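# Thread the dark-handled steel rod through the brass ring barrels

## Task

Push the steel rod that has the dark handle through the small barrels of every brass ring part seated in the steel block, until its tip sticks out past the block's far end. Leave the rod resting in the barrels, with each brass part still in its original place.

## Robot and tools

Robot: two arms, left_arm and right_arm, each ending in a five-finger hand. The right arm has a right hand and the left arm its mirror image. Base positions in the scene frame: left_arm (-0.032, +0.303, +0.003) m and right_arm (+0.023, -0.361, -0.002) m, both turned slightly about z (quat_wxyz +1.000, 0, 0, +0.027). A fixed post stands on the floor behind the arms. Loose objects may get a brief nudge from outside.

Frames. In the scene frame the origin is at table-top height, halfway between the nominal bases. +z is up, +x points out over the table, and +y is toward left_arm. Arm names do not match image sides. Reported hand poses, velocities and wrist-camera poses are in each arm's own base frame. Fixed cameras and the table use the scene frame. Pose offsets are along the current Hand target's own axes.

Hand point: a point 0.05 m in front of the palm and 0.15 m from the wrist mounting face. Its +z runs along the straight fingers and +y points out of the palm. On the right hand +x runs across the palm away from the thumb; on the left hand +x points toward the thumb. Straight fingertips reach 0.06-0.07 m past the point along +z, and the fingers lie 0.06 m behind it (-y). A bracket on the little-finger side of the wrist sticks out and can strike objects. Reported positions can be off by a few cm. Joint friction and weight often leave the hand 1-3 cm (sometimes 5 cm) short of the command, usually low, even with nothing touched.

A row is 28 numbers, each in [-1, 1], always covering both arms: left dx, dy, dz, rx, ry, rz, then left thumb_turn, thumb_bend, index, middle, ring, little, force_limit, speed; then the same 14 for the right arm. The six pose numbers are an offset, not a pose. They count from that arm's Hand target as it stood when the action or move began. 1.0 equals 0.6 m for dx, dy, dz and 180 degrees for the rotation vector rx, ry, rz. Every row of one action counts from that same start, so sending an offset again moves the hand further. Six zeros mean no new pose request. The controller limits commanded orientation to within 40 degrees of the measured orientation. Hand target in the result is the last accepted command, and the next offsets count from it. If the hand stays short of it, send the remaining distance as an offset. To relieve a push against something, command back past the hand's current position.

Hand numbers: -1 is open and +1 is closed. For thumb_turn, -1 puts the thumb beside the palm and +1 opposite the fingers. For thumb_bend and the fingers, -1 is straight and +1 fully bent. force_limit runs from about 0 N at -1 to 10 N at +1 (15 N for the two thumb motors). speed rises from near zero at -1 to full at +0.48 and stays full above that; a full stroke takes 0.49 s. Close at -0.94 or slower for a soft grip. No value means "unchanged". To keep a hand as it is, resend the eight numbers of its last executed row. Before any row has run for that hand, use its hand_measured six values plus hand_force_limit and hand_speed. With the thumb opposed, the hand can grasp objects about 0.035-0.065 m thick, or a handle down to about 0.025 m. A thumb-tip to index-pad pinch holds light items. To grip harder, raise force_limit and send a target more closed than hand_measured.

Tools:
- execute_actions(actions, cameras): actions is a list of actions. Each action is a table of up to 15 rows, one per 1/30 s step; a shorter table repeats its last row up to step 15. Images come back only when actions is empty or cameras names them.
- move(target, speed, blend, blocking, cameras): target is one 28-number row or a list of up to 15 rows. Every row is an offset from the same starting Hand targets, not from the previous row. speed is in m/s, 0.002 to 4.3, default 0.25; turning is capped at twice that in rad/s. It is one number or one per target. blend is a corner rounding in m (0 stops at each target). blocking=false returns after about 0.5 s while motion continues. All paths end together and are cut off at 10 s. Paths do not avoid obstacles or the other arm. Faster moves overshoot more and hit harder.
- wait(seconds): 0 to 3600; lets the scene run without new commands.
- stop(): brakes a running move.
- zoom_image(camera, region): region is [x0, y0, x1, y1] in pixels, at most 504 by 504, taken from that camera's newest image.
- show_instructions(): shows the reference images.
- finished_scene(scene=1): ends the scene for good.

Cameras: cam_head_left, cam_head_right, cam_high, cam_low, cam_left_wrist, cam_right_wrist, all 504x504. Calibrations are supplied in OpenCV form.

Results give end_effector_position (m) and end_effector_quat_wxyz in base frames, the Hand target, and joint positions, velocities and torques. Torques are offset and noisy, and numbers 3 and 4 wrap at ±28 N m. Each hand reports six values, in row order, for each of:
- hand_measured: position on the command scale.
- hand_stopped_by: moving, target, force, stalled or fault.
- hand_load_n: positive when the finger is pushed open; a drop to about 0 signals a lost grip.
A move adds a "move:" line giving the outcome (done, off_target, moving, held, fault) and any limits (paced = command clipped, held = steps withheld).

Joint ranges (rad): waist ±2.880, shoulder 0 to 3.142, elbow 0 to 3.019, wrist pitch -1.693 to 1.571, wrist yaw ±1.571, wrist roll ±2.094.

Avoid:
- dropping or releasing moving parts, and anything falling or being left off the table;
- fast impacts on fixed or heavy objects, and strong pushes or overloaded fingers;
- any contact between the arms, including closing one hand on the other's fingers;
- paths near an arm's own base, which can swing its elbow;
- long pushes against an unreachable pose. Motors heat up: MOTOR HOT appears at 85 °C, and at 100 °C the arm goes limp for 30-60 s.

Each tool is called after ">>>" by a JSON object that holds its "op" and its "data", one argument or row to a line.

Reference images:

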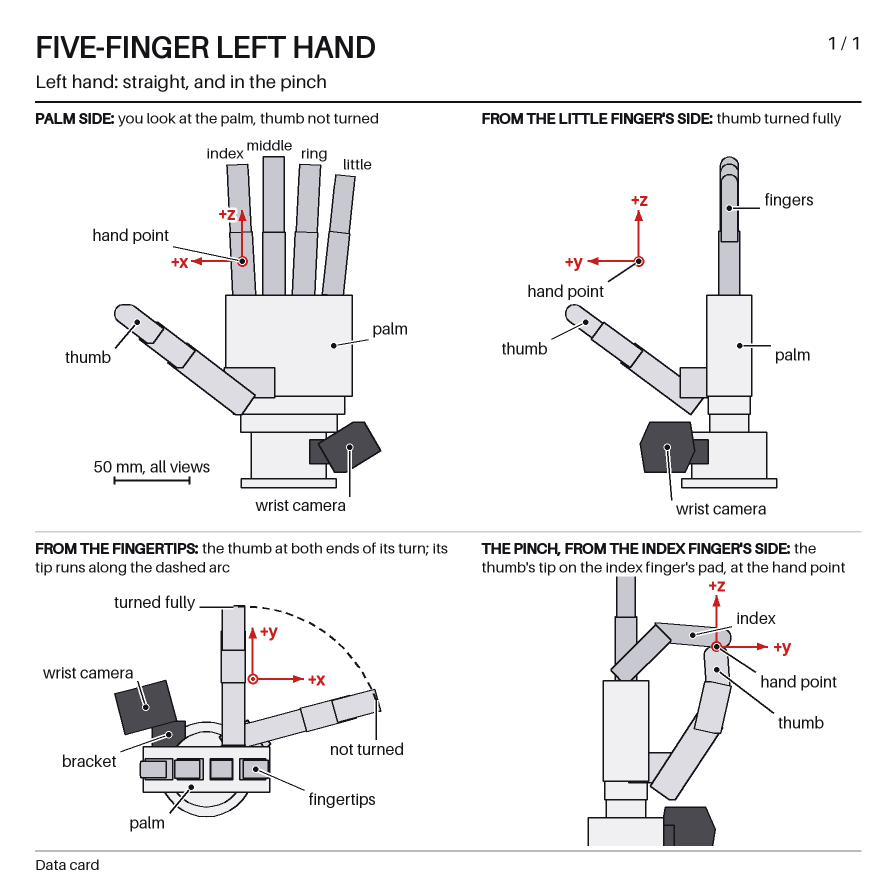

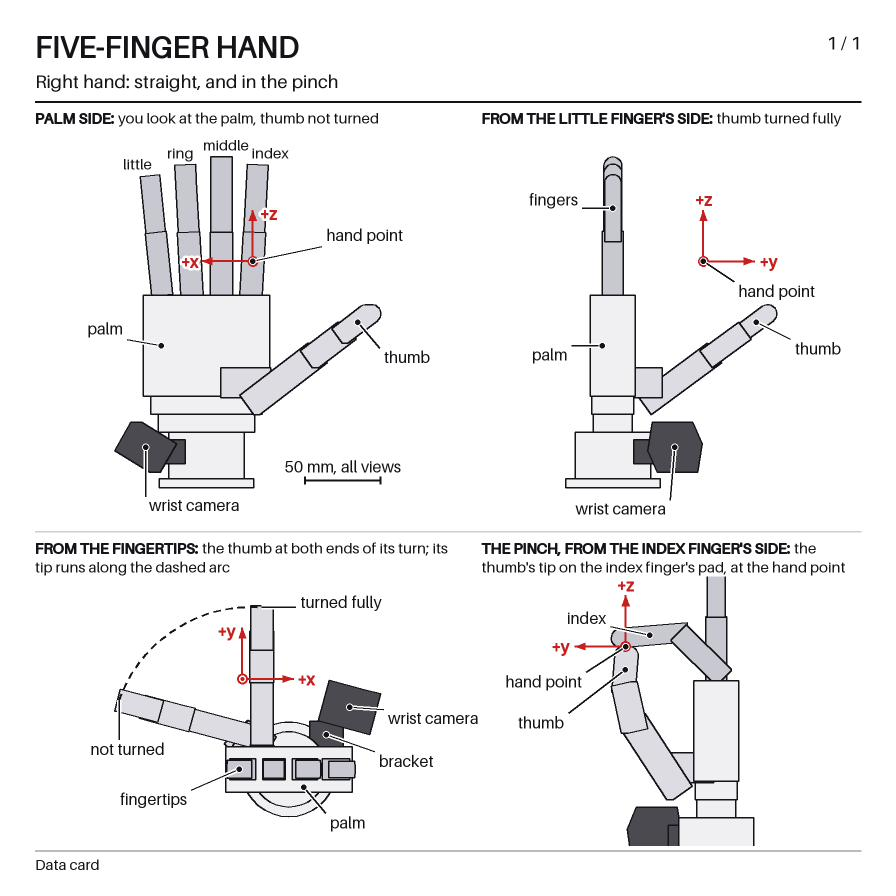

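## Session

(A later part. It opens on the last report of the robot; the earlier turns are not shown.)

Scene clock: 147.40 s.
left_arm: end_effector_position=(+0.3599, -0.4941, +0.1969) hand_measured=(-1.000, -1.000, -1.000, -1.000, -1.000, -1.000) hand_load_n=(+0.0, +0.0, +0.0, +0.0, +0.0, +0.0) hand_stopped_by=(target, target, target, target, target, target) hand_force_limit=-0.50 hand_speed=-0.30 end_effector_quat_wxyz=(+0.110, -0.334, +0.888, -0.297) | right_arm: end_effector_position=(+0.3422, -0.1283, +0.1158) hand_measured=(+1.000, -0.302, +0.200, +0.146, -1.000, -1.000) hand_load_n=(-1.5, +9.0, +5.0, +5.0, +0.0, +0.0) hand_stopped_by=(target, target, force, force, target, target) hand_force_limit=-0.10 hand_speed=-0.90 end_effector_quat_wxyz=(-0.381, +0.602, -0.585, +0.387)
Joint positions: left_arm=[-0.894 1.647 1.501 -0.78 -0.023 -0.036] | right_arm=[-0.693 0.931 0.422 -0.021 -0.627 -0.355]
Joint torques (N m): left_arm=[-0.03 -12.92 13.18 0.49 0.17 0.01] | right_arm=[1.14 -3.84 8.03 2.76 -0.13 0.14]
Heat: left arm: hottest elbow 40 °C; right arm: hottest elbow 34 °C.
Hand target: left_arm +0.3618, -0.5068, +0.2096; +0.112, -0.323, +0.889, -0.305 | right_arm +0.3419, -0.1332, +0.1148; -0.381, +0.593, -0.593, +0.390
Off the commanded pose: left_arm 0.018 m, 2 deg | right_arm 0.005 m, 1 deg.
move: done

>>> {"op": "wait", "data": {
  "seconds": 0.1,
  "cameras": ["cam_left_wrist","cam_right_wrist","cam_high"]
}}

>>> {"op": "zoom_image", "data": {
  "camera": "cam_left_wrist",
  "region": [275, 250, 325, 300]
}}

>>> {"op": "zoom_image", "data": {
  "camera": "cam_left_wrist",
  "region": [320, 250, 370, 300]
}}

>>> {"op": "zoom_image", "data": {
  "camera": "cam_right_wrist",
  "region": [190, 420, 240, 470]
}}

>>> {"op": "zoom_image", "data": {
  "camera": "cam_high",
  "region": [70, 270, 140, 340]
}}

Scene clock: 147.67 s.
left_arm: end_effector_position=(+0.3599, -0.4941, +0.1969) hand_measured=(-1.000, -1.000, -1.000, -1.000, -1.000, -1.000) hand_load_n=(+0.0, +0.0, +0.0, +0.0, +0.0, +0.0) hand_stopped_by=(target, target, target, target, target, target) hand_force_limit=-0.50 hand_speed=-0.30 end_effector_quat_wxyz=(+0.110, -0.334, +0.888, -0.297) | right_arm: end_effector_position=(+0.3423, -0.1283, +0.1159) hand_measured=(+1.000, -0.302, +0.200, +0.146, -1.000, -1.000) hand_load_n=(-1.5, +9.0, +5.5, +5.5, +0.0, +0.0) hand_stopped_by=(target, target, force, force, target, target) hand_force_limit=-0.10 hand_speed=-0.90 end_effector_quat_wxyz=(-0.381, +0.602, -0.585, +0.387)
Joint positions: left_arm=[-0.894 1.647 1.501 -0.78 -0.023 -0.036] | right_arm=[-0.693 0.931 0.422 -0.021 -0.627 -0.355]
Joint torques (N m): left_arm=[-0.09 -12.86 13.2 0.46 0.16 0.01] | right_arm=[0.97 -3.84 8.06 2.73 -0.14 0.17]
Heat: left arm: hottest elbow 40 °C; right arm: hottest elbow 34 °C.
Hand target: left_arm +0.3618, -0.5068, +0.2096; +0.112, -0.323, +0.889, -0.305 | right_arm +0.3419, -0.1332, +0.1149; -0.381, +0.593, -0.593, +0.390
Off the commanded pose: left_arm 0.018 m, 2 deg | right_arm 0.005 m, 1 deg.
wait: 0.10 s; at rest from the start
cam_left_wrist: T_world_to_cam=[[0.33788, -0.77603, 0.53255, -0.60302], [-0.93518, -0.21298, 0.28297, 0.178], [-0.10617, -0.59364, -0.79769, 0.02083]] pos_world=[0.37242, -0.41769, 0.28739]
cam_right_wrist: T_world_to_cam=[[-0.37271, -0.25159, -0.89319, 0.20194], [-0.59761, 0.80144, 0.02363, 0.2997], [0.70989, 0.54259, -0.44906, -0.00912]] pos_world=[0.26084, -0.18444, 0.1692]
Images, in order (width x height): cam_high 504x504, cam_left_wrist 504x504, cam_right_wrist 504x504.

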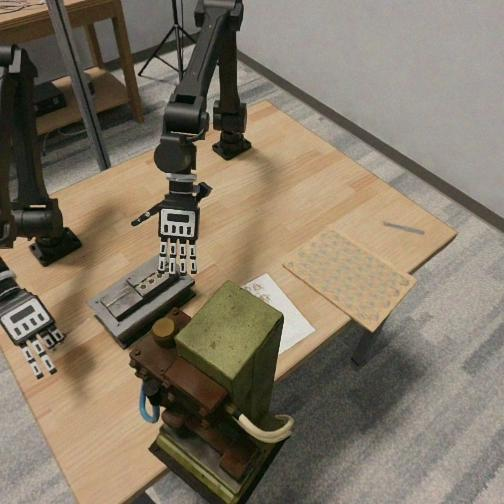

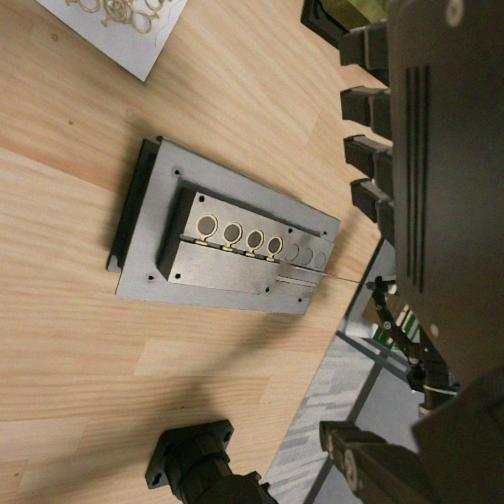

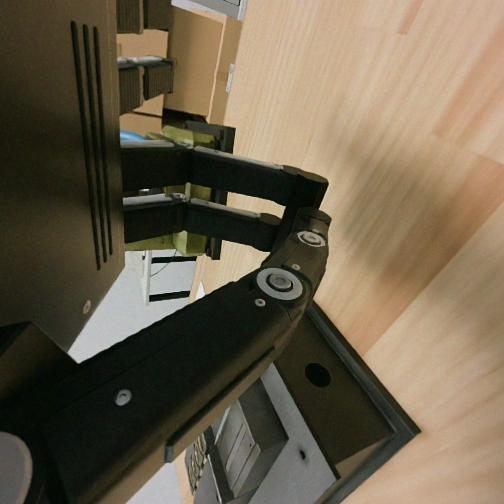

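Scaled by 10.080 from the camera's image (finer frame: 720x720).

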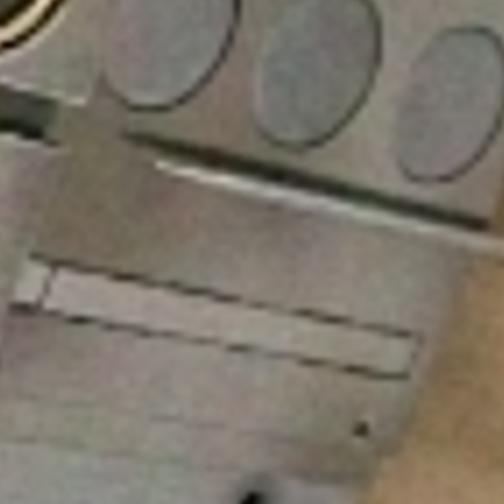

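Scaled by 10.080 from the camera's image (finer frame: 720x720).

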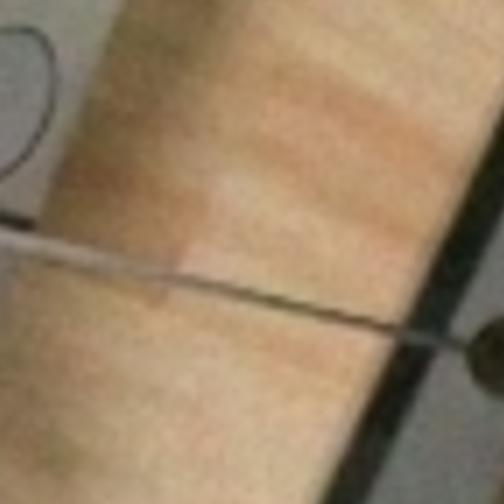

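Scaled by 10.080 from the camera's image (finer frame: 720x720).

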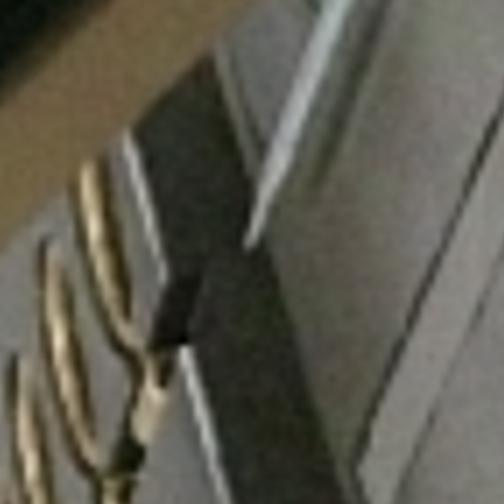

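Scaled by 7.200 from the camera's image (finer frame: 720x720).

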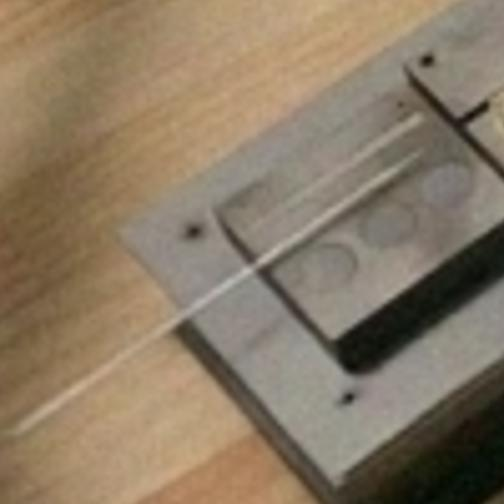

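>>> {"op": "move", "data": {
  "target": [0,0,0,0,0,0,-1,-1,-1,-1,-1,-1,-0.5,-0.3,-0.0065,-0.0175,-0.006,0,0.0033,-0.0034,1,-0.3,0.38,0.34,-1,-1,-0.1,-0.9],
  "speed": 0.02
}}

Scene clock: 149.57 s.
left_arm: end_effector_position=(+0.3599, -0.4941, +0.1969) hand_measured=(-1.000, -1.000, -1.000, -1.000, -1.000, -1.000) hand_load_n=(-0.5, +0.0, +0.0, +0.0, +0.0, +0.0) hand_stopped_by=(target, target, target, target, target, target) hand_force_limit=-0.50 hand_speed=-0.30 end_effector_quat_wxyz=(+0.110, -0.334, +0.888, -0.297) | right_arm: end_effector_position=(+0.3403, -0.1321, +0.1207) hand_measured=(+1.000, -0.302, +0.200, +0.146, -1.000, -1.000) hand_load_n=(-1.5, +9.0, +5.0, +5.5, +0.0, +0.0) hand_stopped_by=(target, target, force, force, target, target) hand_force_limit=-0.10 hand_speed=-0.90 end_effector_quat_wxyz=(-0.371, +0.596, -0.591, +0.397)
Joint positions: left_arm=[-0.894 1.647 1.501 -0.78 -0.023 -0.036] | right_arm=[-0.693 0.905 0.422 -0.034 -0.598 -0.349]
Joint torques (N m): left_arm=[0.03 -12.92 13.2 0.47 0.16 0.01] | right_arm=[2.78 -4.78 9.2 1.57 -0.13 0.16]
Heat: left arm: hottest elbow 40 °C; right arm: hottest elbow 34 °C.
Hand target: left_arm +0.3618, -0.5068, +0.2096; +0.112, -0.323, +0.889, -0.305 | right_arm +0.3429, -0.1292, +0.1259; -0.376, +0.594, -0.592, +0.395
Off the commanded pose: left_arm 0.018 m, 2 deg | right_arm 0.006 m, 1 deg.
move: done

>>> {"op": "move", "data": {
  "target": [0,0,0,0,0,0,-1,-1,-1,-1,-1,-1,-0.5,-0.3,-0.01,-0.0005,0.0052,0,-0.0076,-0.0022,1,-0.3,0.38,0.34,-1,-1,-0.1,-0.9],
  "speed": 0.02
}}

Scene clock: 150.67 s.
left_arm: end_effector_position=(+0.3599, -0.4941, +0.1969) hand_measured=(-1.000, -1.000, -1.000, -1.000, -1.000, -1.000) hand_load_n=(+0.0, -0.5, +0.0, +0.0, +0.0, +0.0) hand_stopped_by=(target, target, target, target, target, target) hand_force_limit=-0.50 hand_speed=-0.30 end_effector_quat_wxyz=(+0.110, -0.334, +0.888, -0.297) | right_arm: end_effector_position=(+0.3418, -0.1277, +0.1209) hand_measured=(+1.000, -0.302, +0.200, +0.146, -1.000, -1.000) hand_load_n=(-1.5, +9.5, +5.0, +5.5, +0.0, +0.0) hand_stopped_by=(target, target, force, force, target, target) hand_force_limit=-0.10 hand_speed=-0.90 end_effector_quat_wxyz=(-0.375, +0.600, -0.586, +0.394)
Joint positions: left_arm=[-0.894 1.647 1.501 -0.78 -0.023 -0.036] | right_arm=[-0.682 0.905 0.422 -0.034 -0.601 -0.349]
Joint torques (N m): left_arm=[0.03 -12.92 13.16 0.46 0.16 0.01] | right_arm=[3.14 -3.9 9.42 1.76 -0.39 0.13]
Heat: left arm: hottest elbow 40 °C; right arm: hottest elbow 34 °C.
Hand target: left_arm +0.3618, -0.5068, +0.2096; +0.112, -0.323, +0.889, -0.305 | right_arm +0.3460, -0.1232, +0.1247; -0.381, +0.601, -0.585, +0.389
Off the commanded pose: left_arm 0.018 m, 2 deg | right_arm 0.007 m, 1 deg.
move: done

>>> {"op": "move", "data": {
  "target": [0,0,0,0,0,0,-1,-1,-1,-1,-1,-1,-0.5,-0.3,-0.0053,0.0065,0.0056,0,-0.0027,-0.0011,1,-0.3,0.38,0.34,-1,-1,-0.1,-0.9],
  "speed": 0.02
}}

Scene clock: 151.53 s.
left_arm: end_effector_position=(+0.3599, -0.4941, +0.1969) hand_measured=(-1.000, -1.000, -1.000, -1.000, -1.000, -1.000) hand_load_n=(-0.5, +0.0, +0.0, +0.0, +0.0, +0.0) hand_stopped_by=(target, target, target, target, target, target) hand_force_limit=-0.50 hand_speed=-0.30 end_effector_quat_wxyz=(+0.110, -0.334, +0.888, -0.297) | right_arm: end_effector_position=(+0.3429, -0.1244, +0.1188) hand_measured=(+1.000, -0.302, +0.200, +0.146, -1.000, -1.000) hand_load_n=(-1.5, +9.0, +5.0, +5.5, +0.0, +0.0) hand_stopped_by=(target, target, force, force, target, target) hand_force_limit=-0.10 hand_speed=-0.90 end_effector_quat_wxyz=(-0.376, +0.603, -0.585, +0.390)
Joint positions: left_arm=[-0.894 1.647 1.501 -0.78 -0.023 -0.036] | right_arm=[-0.673 0.912 0.422 -0.034 -0.601 -0.349]
Joint torques (N m): left_arm=[-0.03 -12.92 13.18 0.47 0.16 0] | right_arm=[3.37 -3.49 8.66 2.66 -0.38 0.12]
Heat: left arm: hottest elbow 40 °C; right arm: hottest elbow 34 °C.
Hand target: left_arm +0.3618, -0.5068, +0.2096; +0.112, -0.323, +0.889, -0.305 | right_arm +0.3474, -0.1202, +0.1198; -0.383, +0.603, -0.583, +0.387
Off the commanded pose: left_arm 0.018 m, 2 deg | right_arm 0.006 m, 1 deg.
move: done

>>> {"op": "wait", "data": {
  "seconds": 0.1,
  "cameras": ["cam_left_wrist","cam_right_wrist","cam_high"]
}}

>>> {"op": "zoom_image", "data": {
  "camera": "cam_left_wrist",
  "region": [265, 245, 315, 295]
}}

>>> {"op": "zoom_image", "data": {
  "camera": "cam_left_wrist",
  "region": [320, 250, 370, 300]
}}

>>> {"op": "zoom_image", "data": {
  "camera": "cam_right_wrist",
  "region": [190, 420, 240, 470]
}}

>>> {"op": "zoom_image", "data": {
  "camera": "cam_high",
  "region": [70, 270, 140, 340]
}}

Scene clock: 151.87 s.
left_arm: end_effector_position=(+0.3599, -0.4941, +0.1969) hand_measured=(-1.000, -1.000, -1.000, -1.000, -1.000, -1.000) hand_load_n=(+0.0, +0.0, +0.0, +0.0, +0.0, -0.5) hand_stopped_by=(target, target, target, target, target, target) hand_force_limit=-0.50 hand_speed=-0.30 end_effector_quat_wxyz=(+0.110, -0.334, +0.888, -0.297) | right_arm: end_effector_position=(+0.3429, -0.1244, +0.1188) hand_measured=(+1.000, -0.302, +0.200, +0.146, -1.000, -1.000) hand_load_n=(-1.5, +9.0, +5.0, +5.0, +0.0, +0.0) hand_stopped_by=(target, target, force, force, target, target) hand_force_limit=-0.10 hand_speed=-0.90 end_effector_quat_wxyz=(-0.376, +0.603, -0.585, +0.390)
Joint positions: left_arm=[-0.894 1.647 1.501 -0.78 -0.023 -0.036] | right_arm=[-0.673 0.912 0.422 -0.034 -0.601 -0.349]
Joint torques (N m): left_arm=[-0.03 -12.86 13.2 0.47 0.16 0.01] | right_arm=[3.31 -3.72 8.59 2.65 -0.41 0.14]
Heat: left arm: hottest elbow 40 °C; right arm: hottest elbow 34 °C.
Hand target: left_arm +0.3618, -0.5068, +0.2096; +0.112, -0.323, +0.889, -0.305 | right_arm +0.3474, -0.1202, +0.1198; -0.383, +0.603, -0.583, +0.387
Off the commanded pose: left_arm 0.018 m, 2 deg | right_arm 0.006 m, 1 deg.
wait: 0.10 s; at rest from the start
cam_left_wrist: T_world_to_cam=[[0.33788, -0.77603, 0.53255, -0.60302], [-0.93518, -0.21298, 0.28297, 0.178], [-0.10617, -0.59364, -0.79769, 0.02083]] pos_world=[0.37242, -0.41769, 0.28739]
cam_right_wrist: T_world_to_cam=[[-0.37682, -0.25764, -0.88974, 0.2059], [-0.59381, 0.80439, 0.01856, 0.29657], [0.71091, 0.53533, -0.4561, -0.01076]] pos_world=[0.26134, -0.17975, 0.17279]
Images, in order (width x height): cam_high 504x504, cam_left_wrist 504x504, cam_right_wrist 504x504.

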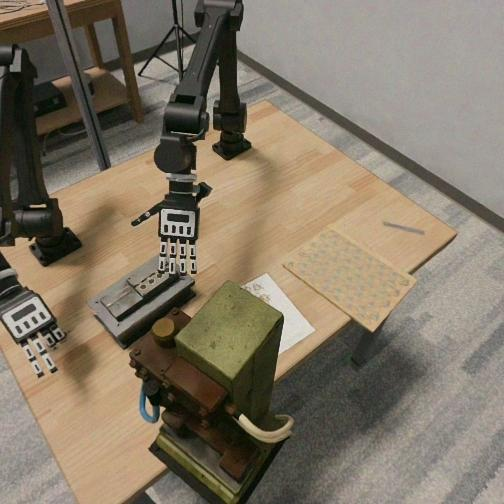

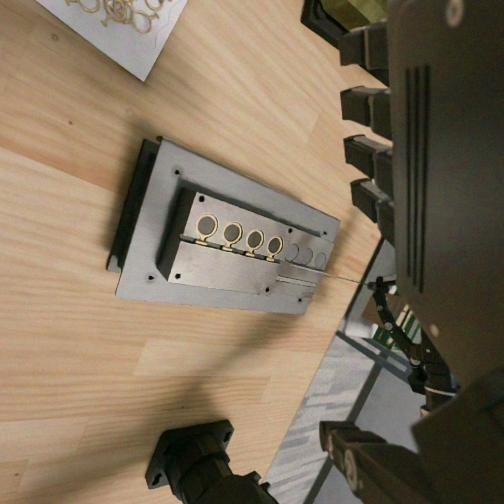

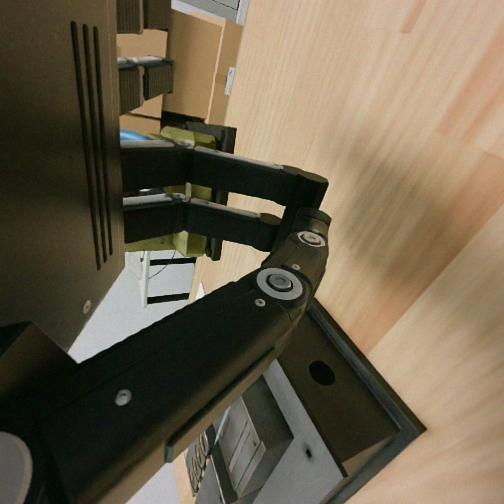

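Scaled by 10.080 from the camera's image (finer frame: 720x720).

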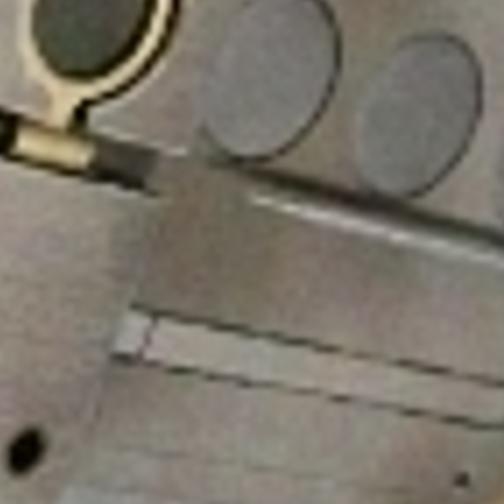

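Scaled by 10.080 from the camera's image (finer frame: 720x720).

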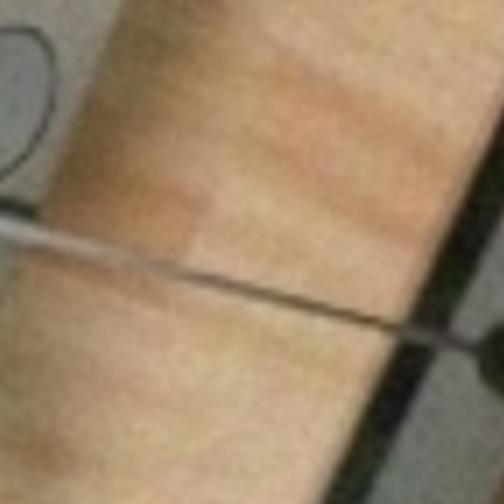

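Scaled by 10.080 from the camera's image (finer frame: 720x720).

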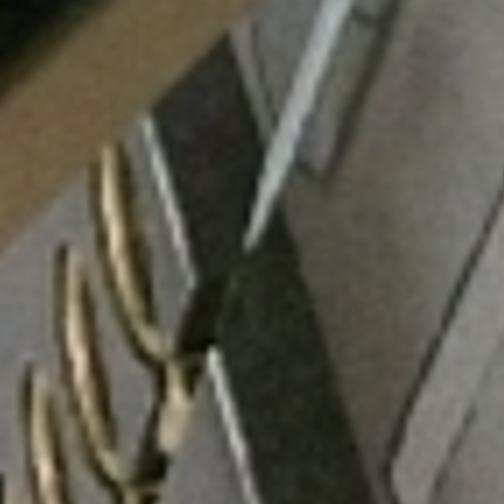

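Scaled by 7.200 from the camera's image (finer frame: 720x720).

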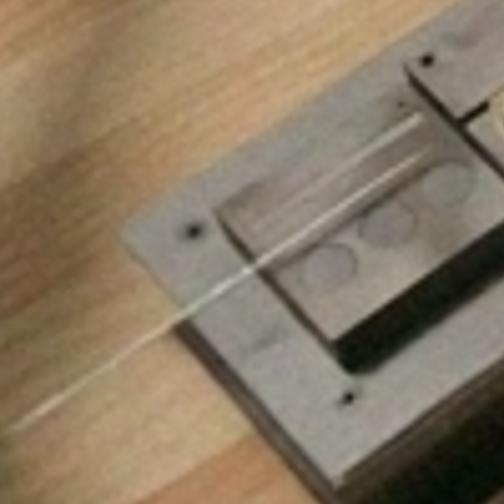

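>>> {"op": "move", "data": {
  "target": [0,0,0,0,0,0,-1,-1,-1,-1,-1,-1,-0.5,-0.3,-0.0085,0.0026,-0.0042,0,0,0,1,-0.3,0.38,0.34,-1,-1,-0.1,-0.9],
  "speed": 0.02
}}

Scene clock: 153.07 s.
left_arm: end_effector_position=(+0.3599, -0.4941, +0.1969) hand_measured=(-1.000, -1.000, -1.000, -1.000, -1.000, -1.000) hand_load_n=(+0.0, +0.0, +0.0, +0.0, +0.0, +0.0) hand_stopped_by=(target, target, target, target, target, target) hand_force_limit=-0.50 hand_speed=-0.30 end_effector_quat_wxyz=(+0.110, -0.334, +0.888, -0.297) | right_arm: end_effector_position=(+0.3421, -0.1201, +0.1166) hand_measured=(+1.000, -0.302, +0.200, +0.146, -1.000, -1.000) hand_load_n=(-1.5, +9.0, +5.5, +5.5, +0.0, +0.0) hand_stopped_by=(target, target, force, force, target, target) hand_force_limit=-0.10 hand_speed=-0.90 end_effector_quat_wxyz=(-0.378, +0.605, -0.584, +0.387)
Joint positions: left_arm=[-0.894 1.647 1.501 -0.78 -0.023 -0.036] | right_arm=[-0.664 0.907 0.415 -0.034 -0.6 -0.347]
Joint torques (N m): left_arm=[-0.09 -12.92 13.18 0.49 0.16 0] | right_arm=[3.19 -4.72 8.2 2.33 -0.1 0.17]
Heat: left arm: hottest elbow 40 °C; right arm: hottest elbow 34 °C.
Hand target: left_arm +0.3618, -0.5068, +0.2096; +0.112, -0.323, +0.889, -0.305 | right_arm +0.3443, -0.1151, +0.1191; -0.383, +0.603, -0.583, +0.387
Off the commanded pose: left_arm 0.018 m, 2 deg | right_arm 0.006 m, 1 deg.
move: done

>>> {"op": "move", "data": {
  "target": [0,0,0,0,0,0,-1,-1,-1,-1,-1,-1,-0.5,-0.3,0.001,-0.0061,-0.0027,0,0.0032,-0.0004,1,-0.3,0.38,0.34,-1,-1,-0.1,-0.9],
  "speed": 0.02
}}

Scene clock: 153.80 s.
left_arm: end_effector_position=(+0.3599, -0.4941, +0.1969) hand_measured=(-1.000, -1.000, -1.000, -1.000, -1.000, -1.000) hand_load_n=(+0.0, +0.0, +0.0, +0.0, +0.0, +0.0) hand_stopped_by=(target, target, target, target, target, target) hand_force_limit=-0.50 hand_speed=-0.30 end_effector_quat_wxyz=(+0.110, -0.334, +0.888, -0.297) | right_arm: end_effector_position=(+0.3426, -0.1210, +0.1207) hand_measured=(+1.000, -0.302, +0.200, +0.146, -1.000, -1.000) hand_load_n=(-1.5, +9.0, +5.0, +5.5, +0.0, +0.0) hand_stopped_by=(target, target, force, force, target, target) hand_force_limit=-0.10 hand_speed=-0.90 end_effector_quat_wxyz=(-0.375, +0.603, -0.583, +0.394)
Joint positions: left_arm=[-0.894 1.647 1.501 -0.78 -0.023 -0.036] | right_arm=[-0.66 0.893 0.415 -0.034 -0.586 -0.343]
Joint torques (N m): left_arm=[-0.09 -12.92 13.19 0.49 0.16 0.01] | right_arm=[3.14 -4.48 8.7 1.8 -0.11 0.17]
Heat: left arm: hottest elbow 40 °C; right arm: hottest elbow 34 °C.
Hand target: left_arm +0.3618, -0.5068, +0.2096; +0.112, -0.323, +0.889, -0.305 | right_arm +0.3444, -0.1156, +0.1231; -0.380, +0.602, -0.584, +0.390
Off the commanded pose: left_arm 0.018 m, 2 deg | right_arm 0.006 m, 1 deg.
move: done

>>> {"op": "move", "data": {
  "target": [0,0,0,0,0,0,-1,-1,-1,-1,-1,-1,-0.5,-0.3,-0.0017,0.0034,0.0006,0,-0.0011,0.0025,1,-0.3,0.38,0.34,-1,-1,-0.1,-0.9],
  "speed": 0.02
}}

Scene clock: 154.50 s.
left_arm: end_effector_position=(+0.3599, -0.4941, +0.1969) hand_measured=(-1.000, -1.000, -1.000, -1.000, -1.000, -1.000) hand_load_n=(+0.0, +0.0, +0.0, +0.0, +0.0, +0.0) hand_stopped_by=(target, target, target, target, target, target) hand_force_limit=-0.50 hand_speed=-0.30 end_effector_quat_wxyz=(+0.110, -0.334, +0.888, -0.297) | right_arm: end_effector_position=(+0.3426, -0.1207, +0.1209) hand_measured=(+1.000, -0.302, +0.200, +0.146, -1.000, -1.000) hand_load_n=(-1.5, +9.0, +5.5, +5.0, +0.0, +0.0) hand_stopped_by=(target, target, force, force, target, target) hand_force_limit=-0.10 hand_speed=-0.90 end_effector_quat_wxyz=(-0.376, +0.601, -0.585, +0.393)
Joint positions: left_arm=[-0.894 1.647 1.501 -0.78 -0.023 -0.036] | right_arm=[-0.66 0.893 0.415 -0.034 -0.586 -0.337]
Joint torques (N m): left_arm=[-0.03 -12.86 13.19 0.47 0.16 0] | right_arm=[3.25 -4.25 8.31 2.13 -0.33 0.16]
Heat: left arm: hottest elbow 40 °C; right arm: hottest elbow 34 °C.
Hand target: left_arm +0.3618, -0.5068, +0.2096; +0.112, -0.323, +0.889, -0.305 | right_arm +0.3438, -0.1146, +0.1211; -0.382, +0.600, -0.586, +0.388
Off the commanded pose: left_arm 0.018 m, 2 deg | right_arm 0.006 m, 1 deg.
move: done

>>> {"op": "move", "data": {
  "target": [0,0,0,0,0,0,-1,-1,-1,-1,-1,-1,-0.5,-0.3,-0.0002,0.0046,0.0014,0,-0.0015,0.0003,1,-0.3,0.38,0.34,-1,-1,-0.1,-0.9],
  "speed": 0.02
}}

Scene clock: 155.10 s.
left_arm: end_effector_position=(+0.3599, -0.4941, +0.1969) hand_measured=(-1.000, -1.000, -1.000, -1.000, -1.000, -1.000) hand_load_n=(+0.0, +0.0, +0.0, +0.0, +0.0, +0.0) hand_stopped_by=(target, target, target, target, target, target) hand_force_limit=-0.50 hand_speed=-0.30 end_effector_quat_wxyz=(+0.110, -0.334, +0.888, -0.297) | right_arm: end_effector_position=(+0.3417, -0.1188, +0.1193) hand_measured=(+1.000, -0.302, +0.200, +0.146, -1.000, -1.000) hand_load_n=(-1.5, +9.5, +5.0, +5.0, +0.0, +0.0) hand_stopped_by=(target, target, force, force, target, target) hand_force_limit=-0.10 hand_speed=-0.90 end_effector_quat_wxyz=(-0.378, +0.602, -0.585, +0.390)
Joint positions: left_arm=[-0.894 1.647 1.501 -0.78 -0.023 -0.036] | right_arm=[-0.66 0.893 0.411 -0.034 -0.592 -0.337]
Joint torques (N m): left_arm=[-0.09 -12.86 13.19 0.49 0.16 0.01] | right_arm=[3.08 -3.6 8.21 2.48 -0.41 0.15]
Heat: left arm: hottest elbow 40 °C; right arm: hottest elbow 34 °C.
Hand target: left_arm +0.3618, -0.5068, +0.2096; +0.112, -0.323, +0.889, -0.305 | right_arm +0.3435, -0.1146, +0.1183; -0.384, +0.601, -0.585, +0.386
Off the commanded pose: left_arm 0.018 m, 2 deg | right_arm 0.005 m, 1 deg.
move: done

>>> {"op": "wait", "data": {
  "seconds": 0.1,
  "cameras": ["cam_left_wrist","cam_right_wrist"]
}}

>>> {"op": "zoom_image", "data": {
  "camera": "cam_left_wrist",
  "region": [265, 245, 315, 295]
}}

>>> {"op": "zoom_image", "data": {
  "camera": "cam_left_wrist",
  "region": [320, 250, 370, 300]
}}

>>> {"op": "zoom_image", "data": {
  "camera": "cam_right_wrist",
  "region": [190, 420, 240, 470]
}}

Scene clock: 170.27 s.
left_arm: end_effector_position=(+0.3599, -0.4941, +0.1969) hand_measured=(-1.000, -1.000, -1.000, -1.000, -1.000, -1.000) hand_load_n=(+0.0, +0.0, +0.0, +0.0, +0.0, +0.0) hand_stopped_by=(target, target, target, target, target, target) hand_force_limit=-0.50 hand_speed=-0.30 end_effector_quat_wxyz=(+0.110, -0.334, +0.888, -0.297) | right_arm: end_effector_position=(+0.3417, -0.1188, +0.1193) hand_measured=(+1.000, -0.302, +0.200, +0.146, -1.000, -1.000) hand_load_n=(-1.5, +9.0, +5.5, +5.5, +0.0, +0.0) hand_stopped_by=(target, target, force, force, target, target) hand_force_limit=-0.10 hand_speed=-0.90 end_effector_quat_wxyz=(-0.378, +0.602, -0.585, +0.390)
Joint positions: left_arm=[-0.894 1.647 1.501 -0.78 -0.023 -0.036] | right_arm=[-0.66 0.893 0.411 -0.034 -0.592 -0.337]
Joint torques (N m): left_arm=[-0.09 -12.86 13.18 0.49 0.17 0] | right_arm=[2.61 -3.37 8.18 2.5 -0.41 0.13]
Heat: left arm: hottest elbow 41 °C; right arm: hottest elbow 33 °C.
Hand target: left_arm +0.3618, -0.5068, +0.2096; +0.112, -0.323, +0.889, -0.305 | right_arm +0.3435, -0.1146, +0.1183; -0.384, +0.601, -0.585, +0.386
Off the commanded pose: left_arm 0.018 m, 2 deg | right_arm 0.005 m, 1 deg.
wait: 0.10 s; at rest from the start
cam_left_wrist: T_world_to_cam=[[0.33788, -0.77603, 0.53255, -0.60302], [-0.93518, -0.21298, 0.28297, 0.178], [-0.10617, -0.59364, -0.79769, 0.02083]] pos_world=[0.37242, -0.41769, 0.28739]
cam_right_wrist: T_world_to_cam=[[-0.37333, -0.25637, -0.89157, 0.20652], [-0.59414, 0.80417, 0.01755, 0.29154], [0.71248, 0.53627, -0.45254, -0.01352]] pos_world=[0.25995, -0.17425, 0.17289]

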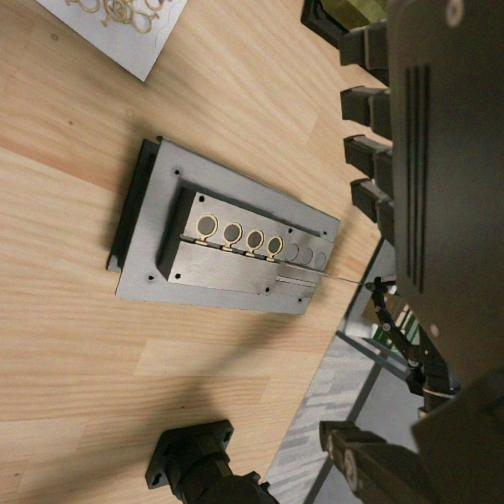

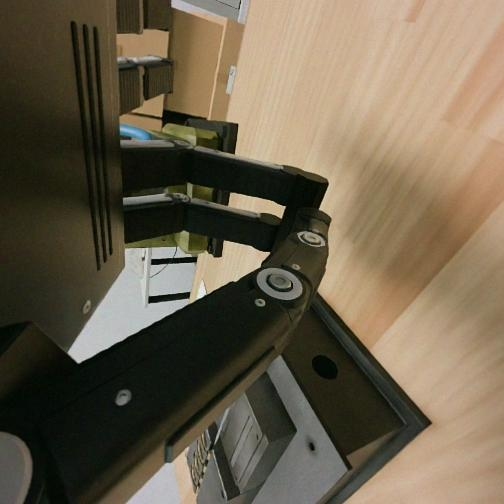

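Scaled by 10.080 from the camera's image (finer frame: 720x720).

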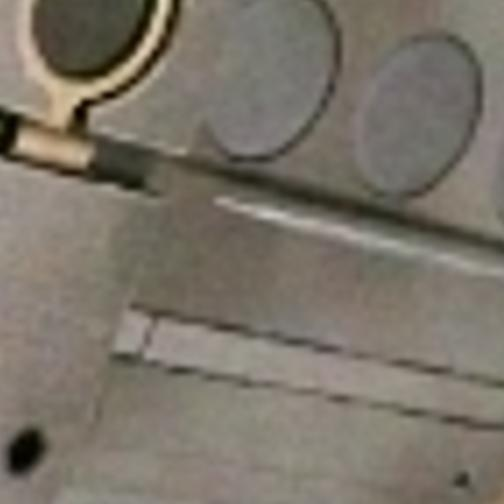

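Scaled by 10.080 from the camera's image (finer frame: 720x720).

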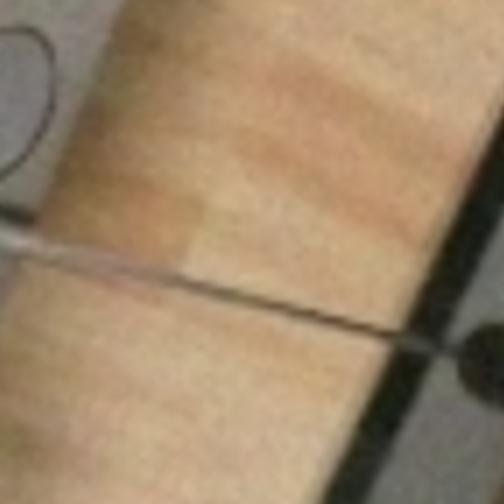

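Scaled by 10.080 from the camera's image (finer frame: 720x720).

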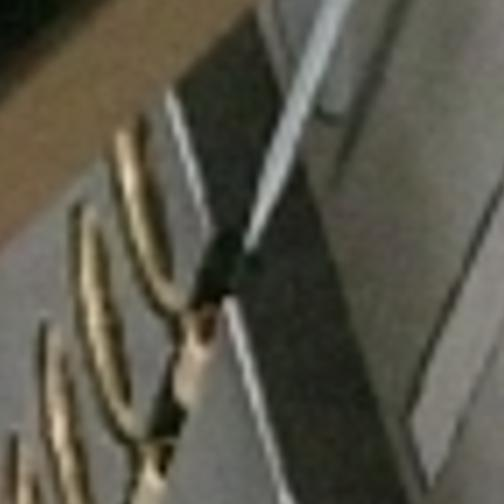

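>>> {"op": "move", "data": {
  "target": [0,0,0,0,0,0,-1,-1,-1,-1,-1,-1,-0.5,-0.3,-0.0075,-0.0015,-0.0007,0,0.0005,-0.001,1,-0.3,0.38,0.34,-1,-1,-0.1,-0.9],
  "speed": 0.015
}}

Scene clock: 171.37 s.
left_arm: end_effector_position=(+0.3599, -0.4941, +0.1969) hand_measured=(-1.000, -1.000, -1.000, -1.000, -1.000, -1.000) hand_load_n=(+0.0, +0.0, +0.0, +0.0, +0.0, +0.0) hand_stopped_by=(target, target, target, target, target, target) hand_force_limit=-0.50 hand_speed=-0.30 end_effector_quat_wxyz=(+0.110, -0.334, +0.888, -0.297) | right_arm: end_effector_position=(+0.3416, -0.1152, +0.1171) hand_measured=(+1.000, -0.302, +0.200, +0.146, -1.000, -1.000) hand_load_n=(-1.5, +9.0, +5.0, +5.5, +0.0, +0.0) hand_stopped_by=(target, target, force, force, target, target) hand_force_limit=-0.10 hand_speed=-0.90 end_effector_quat_wxyz=(-0.378, +0.603, -0.586, +0.388)
Joint positions: left_arm=[-0.894 1.647 1.501 -0.78 -0.023 -0.036] | right_arm=[-0.648 0.89 0.406 -0.034 -0.583 -0.332]
Joint torques (N m): left_arm=[-0.09 -12.92 13.19 0.47 0.16 0] | right_arm=[2.96 -4.37 8.21 2.35 -0.1 0.16]
Heat: left arm: hottest elbow 41 °C; right arm: hottest elbow 33 °C.
Hand target: left_arm +0.3618, -0.5068, +0.2096; +0.112, -0.323, +0.889, -0.305 | right_arm +0.3435, -0.1101, +0.1193; -0.383, +0.601, -0.585, +0.387
Off the commanded pose: left_arm 0.018 m, 2 deg | right_arm 0.006 m, 1 deg.
move: done

>>> {"op": "move", "data": {
  "target": [0,0,0,0,0,0,-1,-1,-1,-1,-1,-1,-0.5,-0.3,-0.0008,-0.0032,-0.0008,0,0.0005,-0.001,1,-0.3,0.38,0.34,-1,-1,-0.1,-0.9],
  "speed": 0.015
}}

Scene clock: 172.10 s.
left_arm: end_effector_position=(+0.3599, -0.4941, +0.1969) hand_measured=(-1.000, -1.000, -1.000, -1.000, -1.000, -1.000) hand_load_n=(+0.0, +0.0, +0.0, +0.0, +0.0, +0.0) hand_stopped_by=(target, target, target, target, target, target) hand_force_limit=-0.50 hand_speed=-0.30 end_effector_quat_wxyz=(+0.110, -0.334, +0.888, -0.297) | right_arm: end_effector_position=(+0.3420, -0.1149, +0.1190) hand_measured=(+1.000, -0.302, +0.200, +0.146, -1.000, -1.000) hand_load_n=(-1.5, +9.0, +5.5, +5.0, +0.0, -0.5) hand_stopped_by=(target, target, force, force, target, target) hand_force_limit=-0.10 hand_speed=-0.90 end_effector_quat_wxyz=(-0.377, +0.603, -0.584, +0.391)
Joint positions: left_arm=[-0.894 1.647 1.501 -0.78 -0.023 -0.036] | right_arm=[-0.644 0.883 0.406 -0.034 -0.578 -0.332]
Joint torques (N m): left_arm=[-0.03 -12.92 13.2 0.47 0.16 0.01] | right_arm=[3.02 -4.48 8.47 2.09 -0.1 0.16]
Heat: left arm: hottest elbow 41 °C; right arm: hottest elbow 33 °C.
Hand target: left_arm +0.3618, -0.5068, +0.2096; +0.112, -0.323, +0.889, -0.305 | right_arm +0.3438, -0.1096, +0.1214; -0.382, +0.602, -0.584, +0.389
Off the commanded pose: left_arm 0.018 m, 2 deg | right_arm 0.006 m, 1 deg.
move: done

>>> {"op": "wait", "data": {
  "seconds": 0.1,
  "cameras": ["cam_left_wrist","cam_right_wrist"]
}}

>>> {"op": "zoom_image", "data": {
  "camera": "cam_left_wrist",
  "region": [265, 245, 295, 275]
}}

>>> {"op": "zoom_image", "data": {
  "camera": "cam_right_wrist",
  "region": [200, 430, 230, 460]
}}

>>> {"op": "zoom_image", "data": {
  "camera": "cam_left_wrist",
  "region": [320, 250, 370, 300]
}}

Scene clock: 172.43 s.
left_arm: end_effector_position=(+0.3599, -0.4941, +0.1969) hand_measured=(-1.000, -1.000, -1.000, -1.000, -1.000, -1.000) hand_load_n=(+0.0, +0.0, +0.0, +0.0, +0.0, +0.0) hand_stopped_by=(target, target, target, target, target, target) hand_force_limit=-0.50 hand_speed=-0.30 end_effector_quat_wxyz=(+0.110, -0.334, +0.888, -0.297) | right_arm: end_effector_position=(+0.3420, -0.1149, +0.1190) hand_measured=(+1.000, -0.302, +0.200, +0.146, -1.000, -1.000) hand_load_n=(-2.0, +9.0, +5.0, +5.0, +0.0, +0.0) hand_stopped_by=(target, target, force, force, target, target) hand_force_limit=-0.10 hand_speed=-0.90 end_effector_quat_wxyz=(-0.377, +0.603, -0.584, +0.391)
Joint positions: left_arm=[-0.894 1.647 1.501 -0.78 -0.023 -0.036] | right_arm=[-0.644 0.883 0.406 -0.034 -0.578 -0.332]
Joint torques (N m): left_arm=[-0.09 -12.81 13.18 0.5 0.16 0.01] | right_arm=[2.96 -4.66 8.46 2.09 -0.09 0.15]
Heat: left arm: hottest elbow 41 °C; right arm: hottest elbow 33 °C.
Hand target: left_arm +0.3618, -0.5068, +0.2096; +0.112, -0.323, +0.889, -0.305 | right_arm +0.3438, -0.1096, +0.1214; -0.382, +0.602, -0.584, +0.389
Off the commanded pose: left_arm 0.018 m, 2 deg | right_arm 0.006 m, 1 deg.
wait: 0.10 s; at rest from the start
cam_left_wrist: T_world_to_cam=[[0.33788, -0.77603, 0.53255, -0.60302], [-0.93518, -0.21298, 0.28297, 0.178], [-0.10617, -0.59364, -0.79769, 0.02083]] pos_world=[0.37242, -0.41769, 0.28739]
cam_right_wrist: T_world_to_cam=[[-0.37386, -0.25983, -0.89035, 0.20706], [-0.59489, 0.80366, 0.01526, 0.28913], [0.71157, 0.53537, -0.45502, -0.01551]] pos_world=[0.26045, -0.17025, 0.17289]

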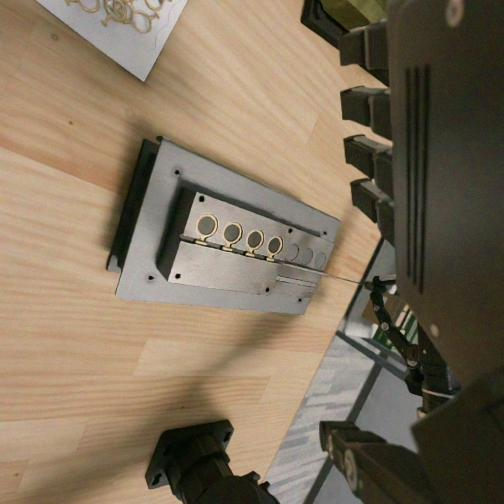

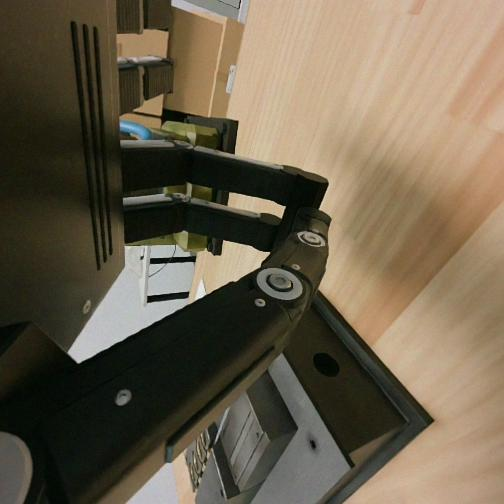

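Scaled by 16.800 from the camera's image (finer frame: 720x720).

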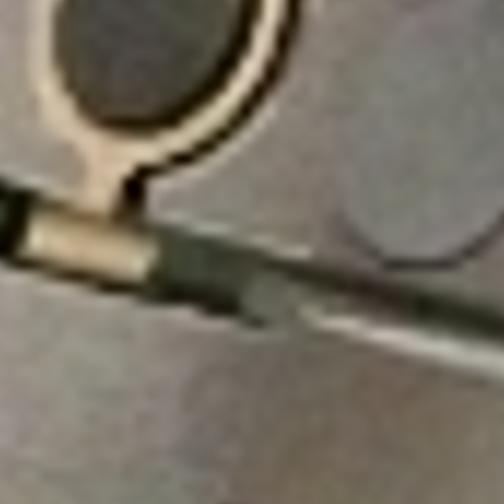

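Scaled by 16.800 from the camera's image (finer frame: 720x720).

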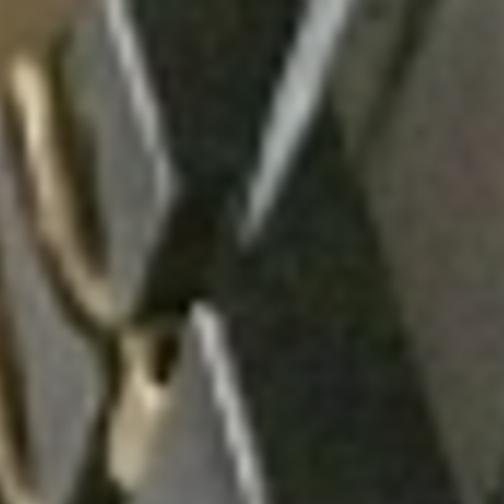

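Scaled by 10.080 from the camera's image (finer frame: 720x720).

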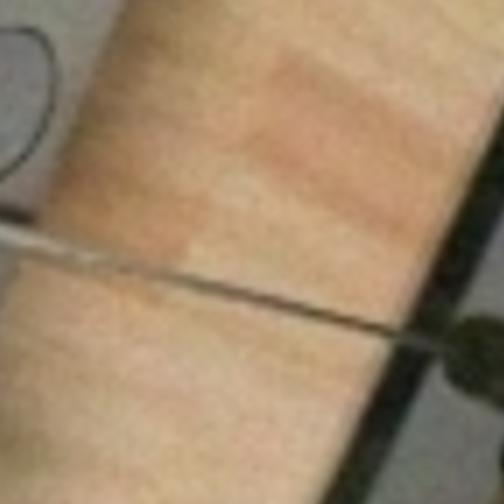

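>>> {"op": "move", "data": {
  "target": [0,0,0,0,0,0,-1,-1,-1,-1,-1,-1,-0.5,-0.3,-0.0073,-0.0057,-0.0018,0,0.0005,-0.001,1,-0.3,0.38,0.34,-1,-1,-0.1,-0.9],
  "speed": 0.015,
  "cameras": ["cam_left_wrist","cam_right_wrist"]
}}

>>> {"op": "zoom_image", "data": {
  "camera": "cam_left_wrist",
  "region": [265, 245, 295, 275]
}}

>>> {"op": "zoom_image", "data": {
  "camera": "cam_right_wrist",
  "region": [200, 430, 230, 460]
}}

Scene clock: 173.70 s.
left_arm: end_effector_position=(+0.3599, -0.4941, +0.1969) hand_measured=(-1.000, -1.000, -1.000, -1.000, -1.000, -1.000) hand_load_n=(+0.0, +0.0, +0.0, +0.0, +0.0, +0.0) hand_stopped_by=(target, target, target, target, target, target) hand_force_limit=-0.50 hand_speed=-0.30 end_effector_quat_wxyz=(+0.110, -0.334, +0.888, -0.297) | right_arm: end_effector_position=(+0.3434, -0.1111, +0.1235) hand_measured=(+1.000, -0.302, +0.200, +0.146, -1.000, -1.000) hand_load_n=(-1.5, +9.0, +5.0, +5.0, +0.0, +0.0) hand_stopped_by=(target, target, force, force, target, target) hand_force_limit=-0.10 hand_speed=-0.90 end_effector_quat_wxyz=(-0.376, +0.604, -0.581, +0.396)
Joint positions: left_arm=[-0.894 1.647 1.501 -0.78 -0.023 -0.036] | right_arm=[-0.626 0.865 0.406 -0.039 -0.561 -0.326]
Joint torques (N m): left_arm=[-0.03 -12.86 13.18 0.47 0.16 0.01] | right_arm=[3.08 -4.42 8.66 1.65 -0.08 0.16]
Heat: left arm: hottest elbow 41 °C; right arm: hottest elbow 33 °C.
Hand target: left_arm +0.3618, -0.5068, +0.2096; +0.112, -0.323, +0.889, -0.305 | right_arm +0.3441, -0.1051, +0.1247; -0.381, +0.603, -0.583, +0.389
Off the commanded pose: left_arm 0.018 m, 2 deg | right_arm 0.006 m, 1 deg.
move: done
cam_left_wrist: T_world_to_cam=[[0.33788, -0.77603, 0.53255, -0.60302], [-0.93518, -0.21298, 0.28297, 0.178], [-0.10617, -0.59364, -0.79769, 0.02083]] pos_world=[0.37242, -0.41769, 0.28739]
cam_right_wrist: T_world_to_cam=[[-0.36791, -0.26823, -0.89033, 0.20956], [-0.59548, 0.80336, 0.00404, 0.28836], [0.71418, 0.53166, -0.45529, -0.01784]] pos_world=[0.26155, -0.16596, 0.17729]

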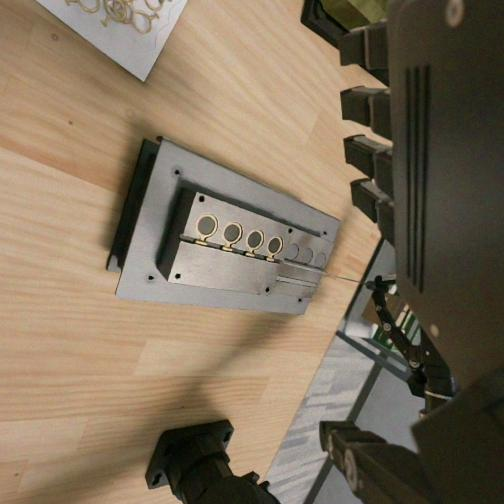

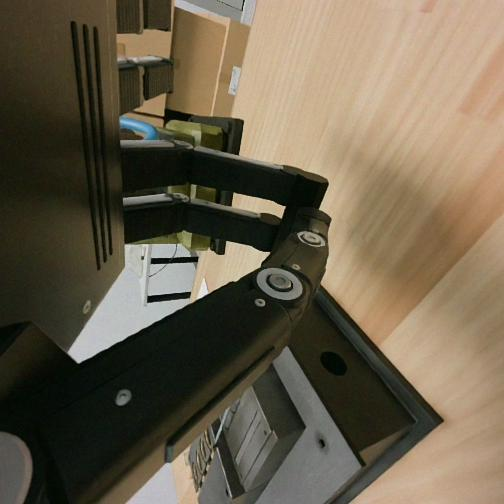

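Scaled by 16.800 from the camera's image (finer frame: 720x720).

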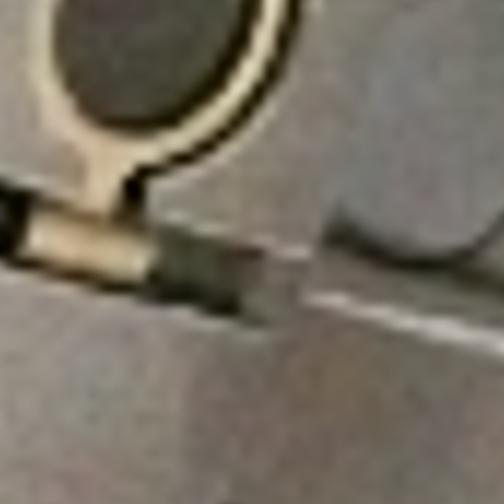

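Scaled by 16.800 from the camera's image (finer frame: 720x720).

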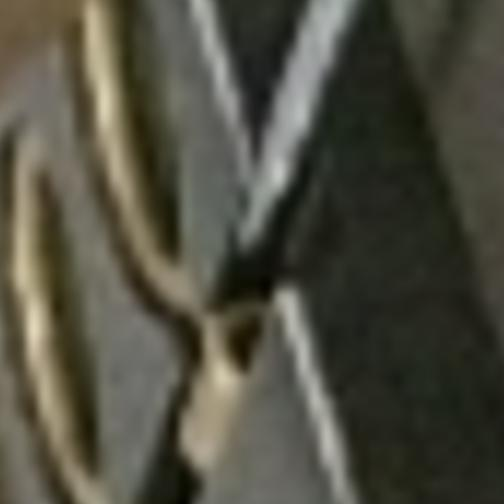

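>>> {"op": "move", "data": {
  "target": [0,0,0,0,0,0,-1,-1,-1,-1,-1,-1,-0.5,-0.3,0.003,0.012,0.0017,0,-0.0016,0.0035,1,-0.3,0.38,0.34,-1,-1,-0.1,-0.9],
  "speed": 0.015
}}

Scene clock: 174.87 s.
left_arm: end_effector_position=(+0.3599, -0.4941, +0.1969) hand_measured=(-1.000, -1.000, -1.000, -1.000, -1.000, -1.000) hand_load_n=(+0.0, +0.0, +0.0, +0.0, +0.0, +0.0) hand_stopped_by=(target, target, target, target, target, target) hand_force_limit=-0.50 hand_speed=-0.30 end_effector_quat_wxyz=(+0.110, -0.334, +0.888, -0.297) | right_arm: end_effector_position=(+0.3416, -0.1072, +0.1198) hand_measured=(+1.000, -0.302, +0.200, +0.146, -1.000, -1.000) hand_load_n=(-1.0, +9.0, +5.5, +5.0, -0.5, +0.0) hand_stopped_by=(target, target, force, force, target, target) hand_force_limit=-0.10 hand_speed=-0.90 end_effector_quat_wxyz=(-0.381, +0.605, -0.581, +0.389)
Joint positions: left_arm=[-0.894 1.647 1.501 -0.78 -0.023 -0.036] | right_arm=[-0.626 0.867 0.399 -0.039 -0.573 -0.323]
Joint torques (N m): left_arm=[-0.09 -12.86 13.18 0.47 0.16 0] | right_arm=[1.61 -3.14 8.12 2.59 -0.41 0.14]
Heat: left arm: hottest elbow 41 °C; right arm: hottest elbow 33 °C.
Hand target: left_arm +0.3618, -0.5068, +0.2096; +0.112, -0.323, +0.889, -0.305 | right_arm +0.3422, -0.1071, +0.1178; -0.384, +0.600, -0.586, +0.386
Off the commanded pose: left_arm 0.018 m, 2 deg | right_arm 0.002 m, 1 deg.
move: done


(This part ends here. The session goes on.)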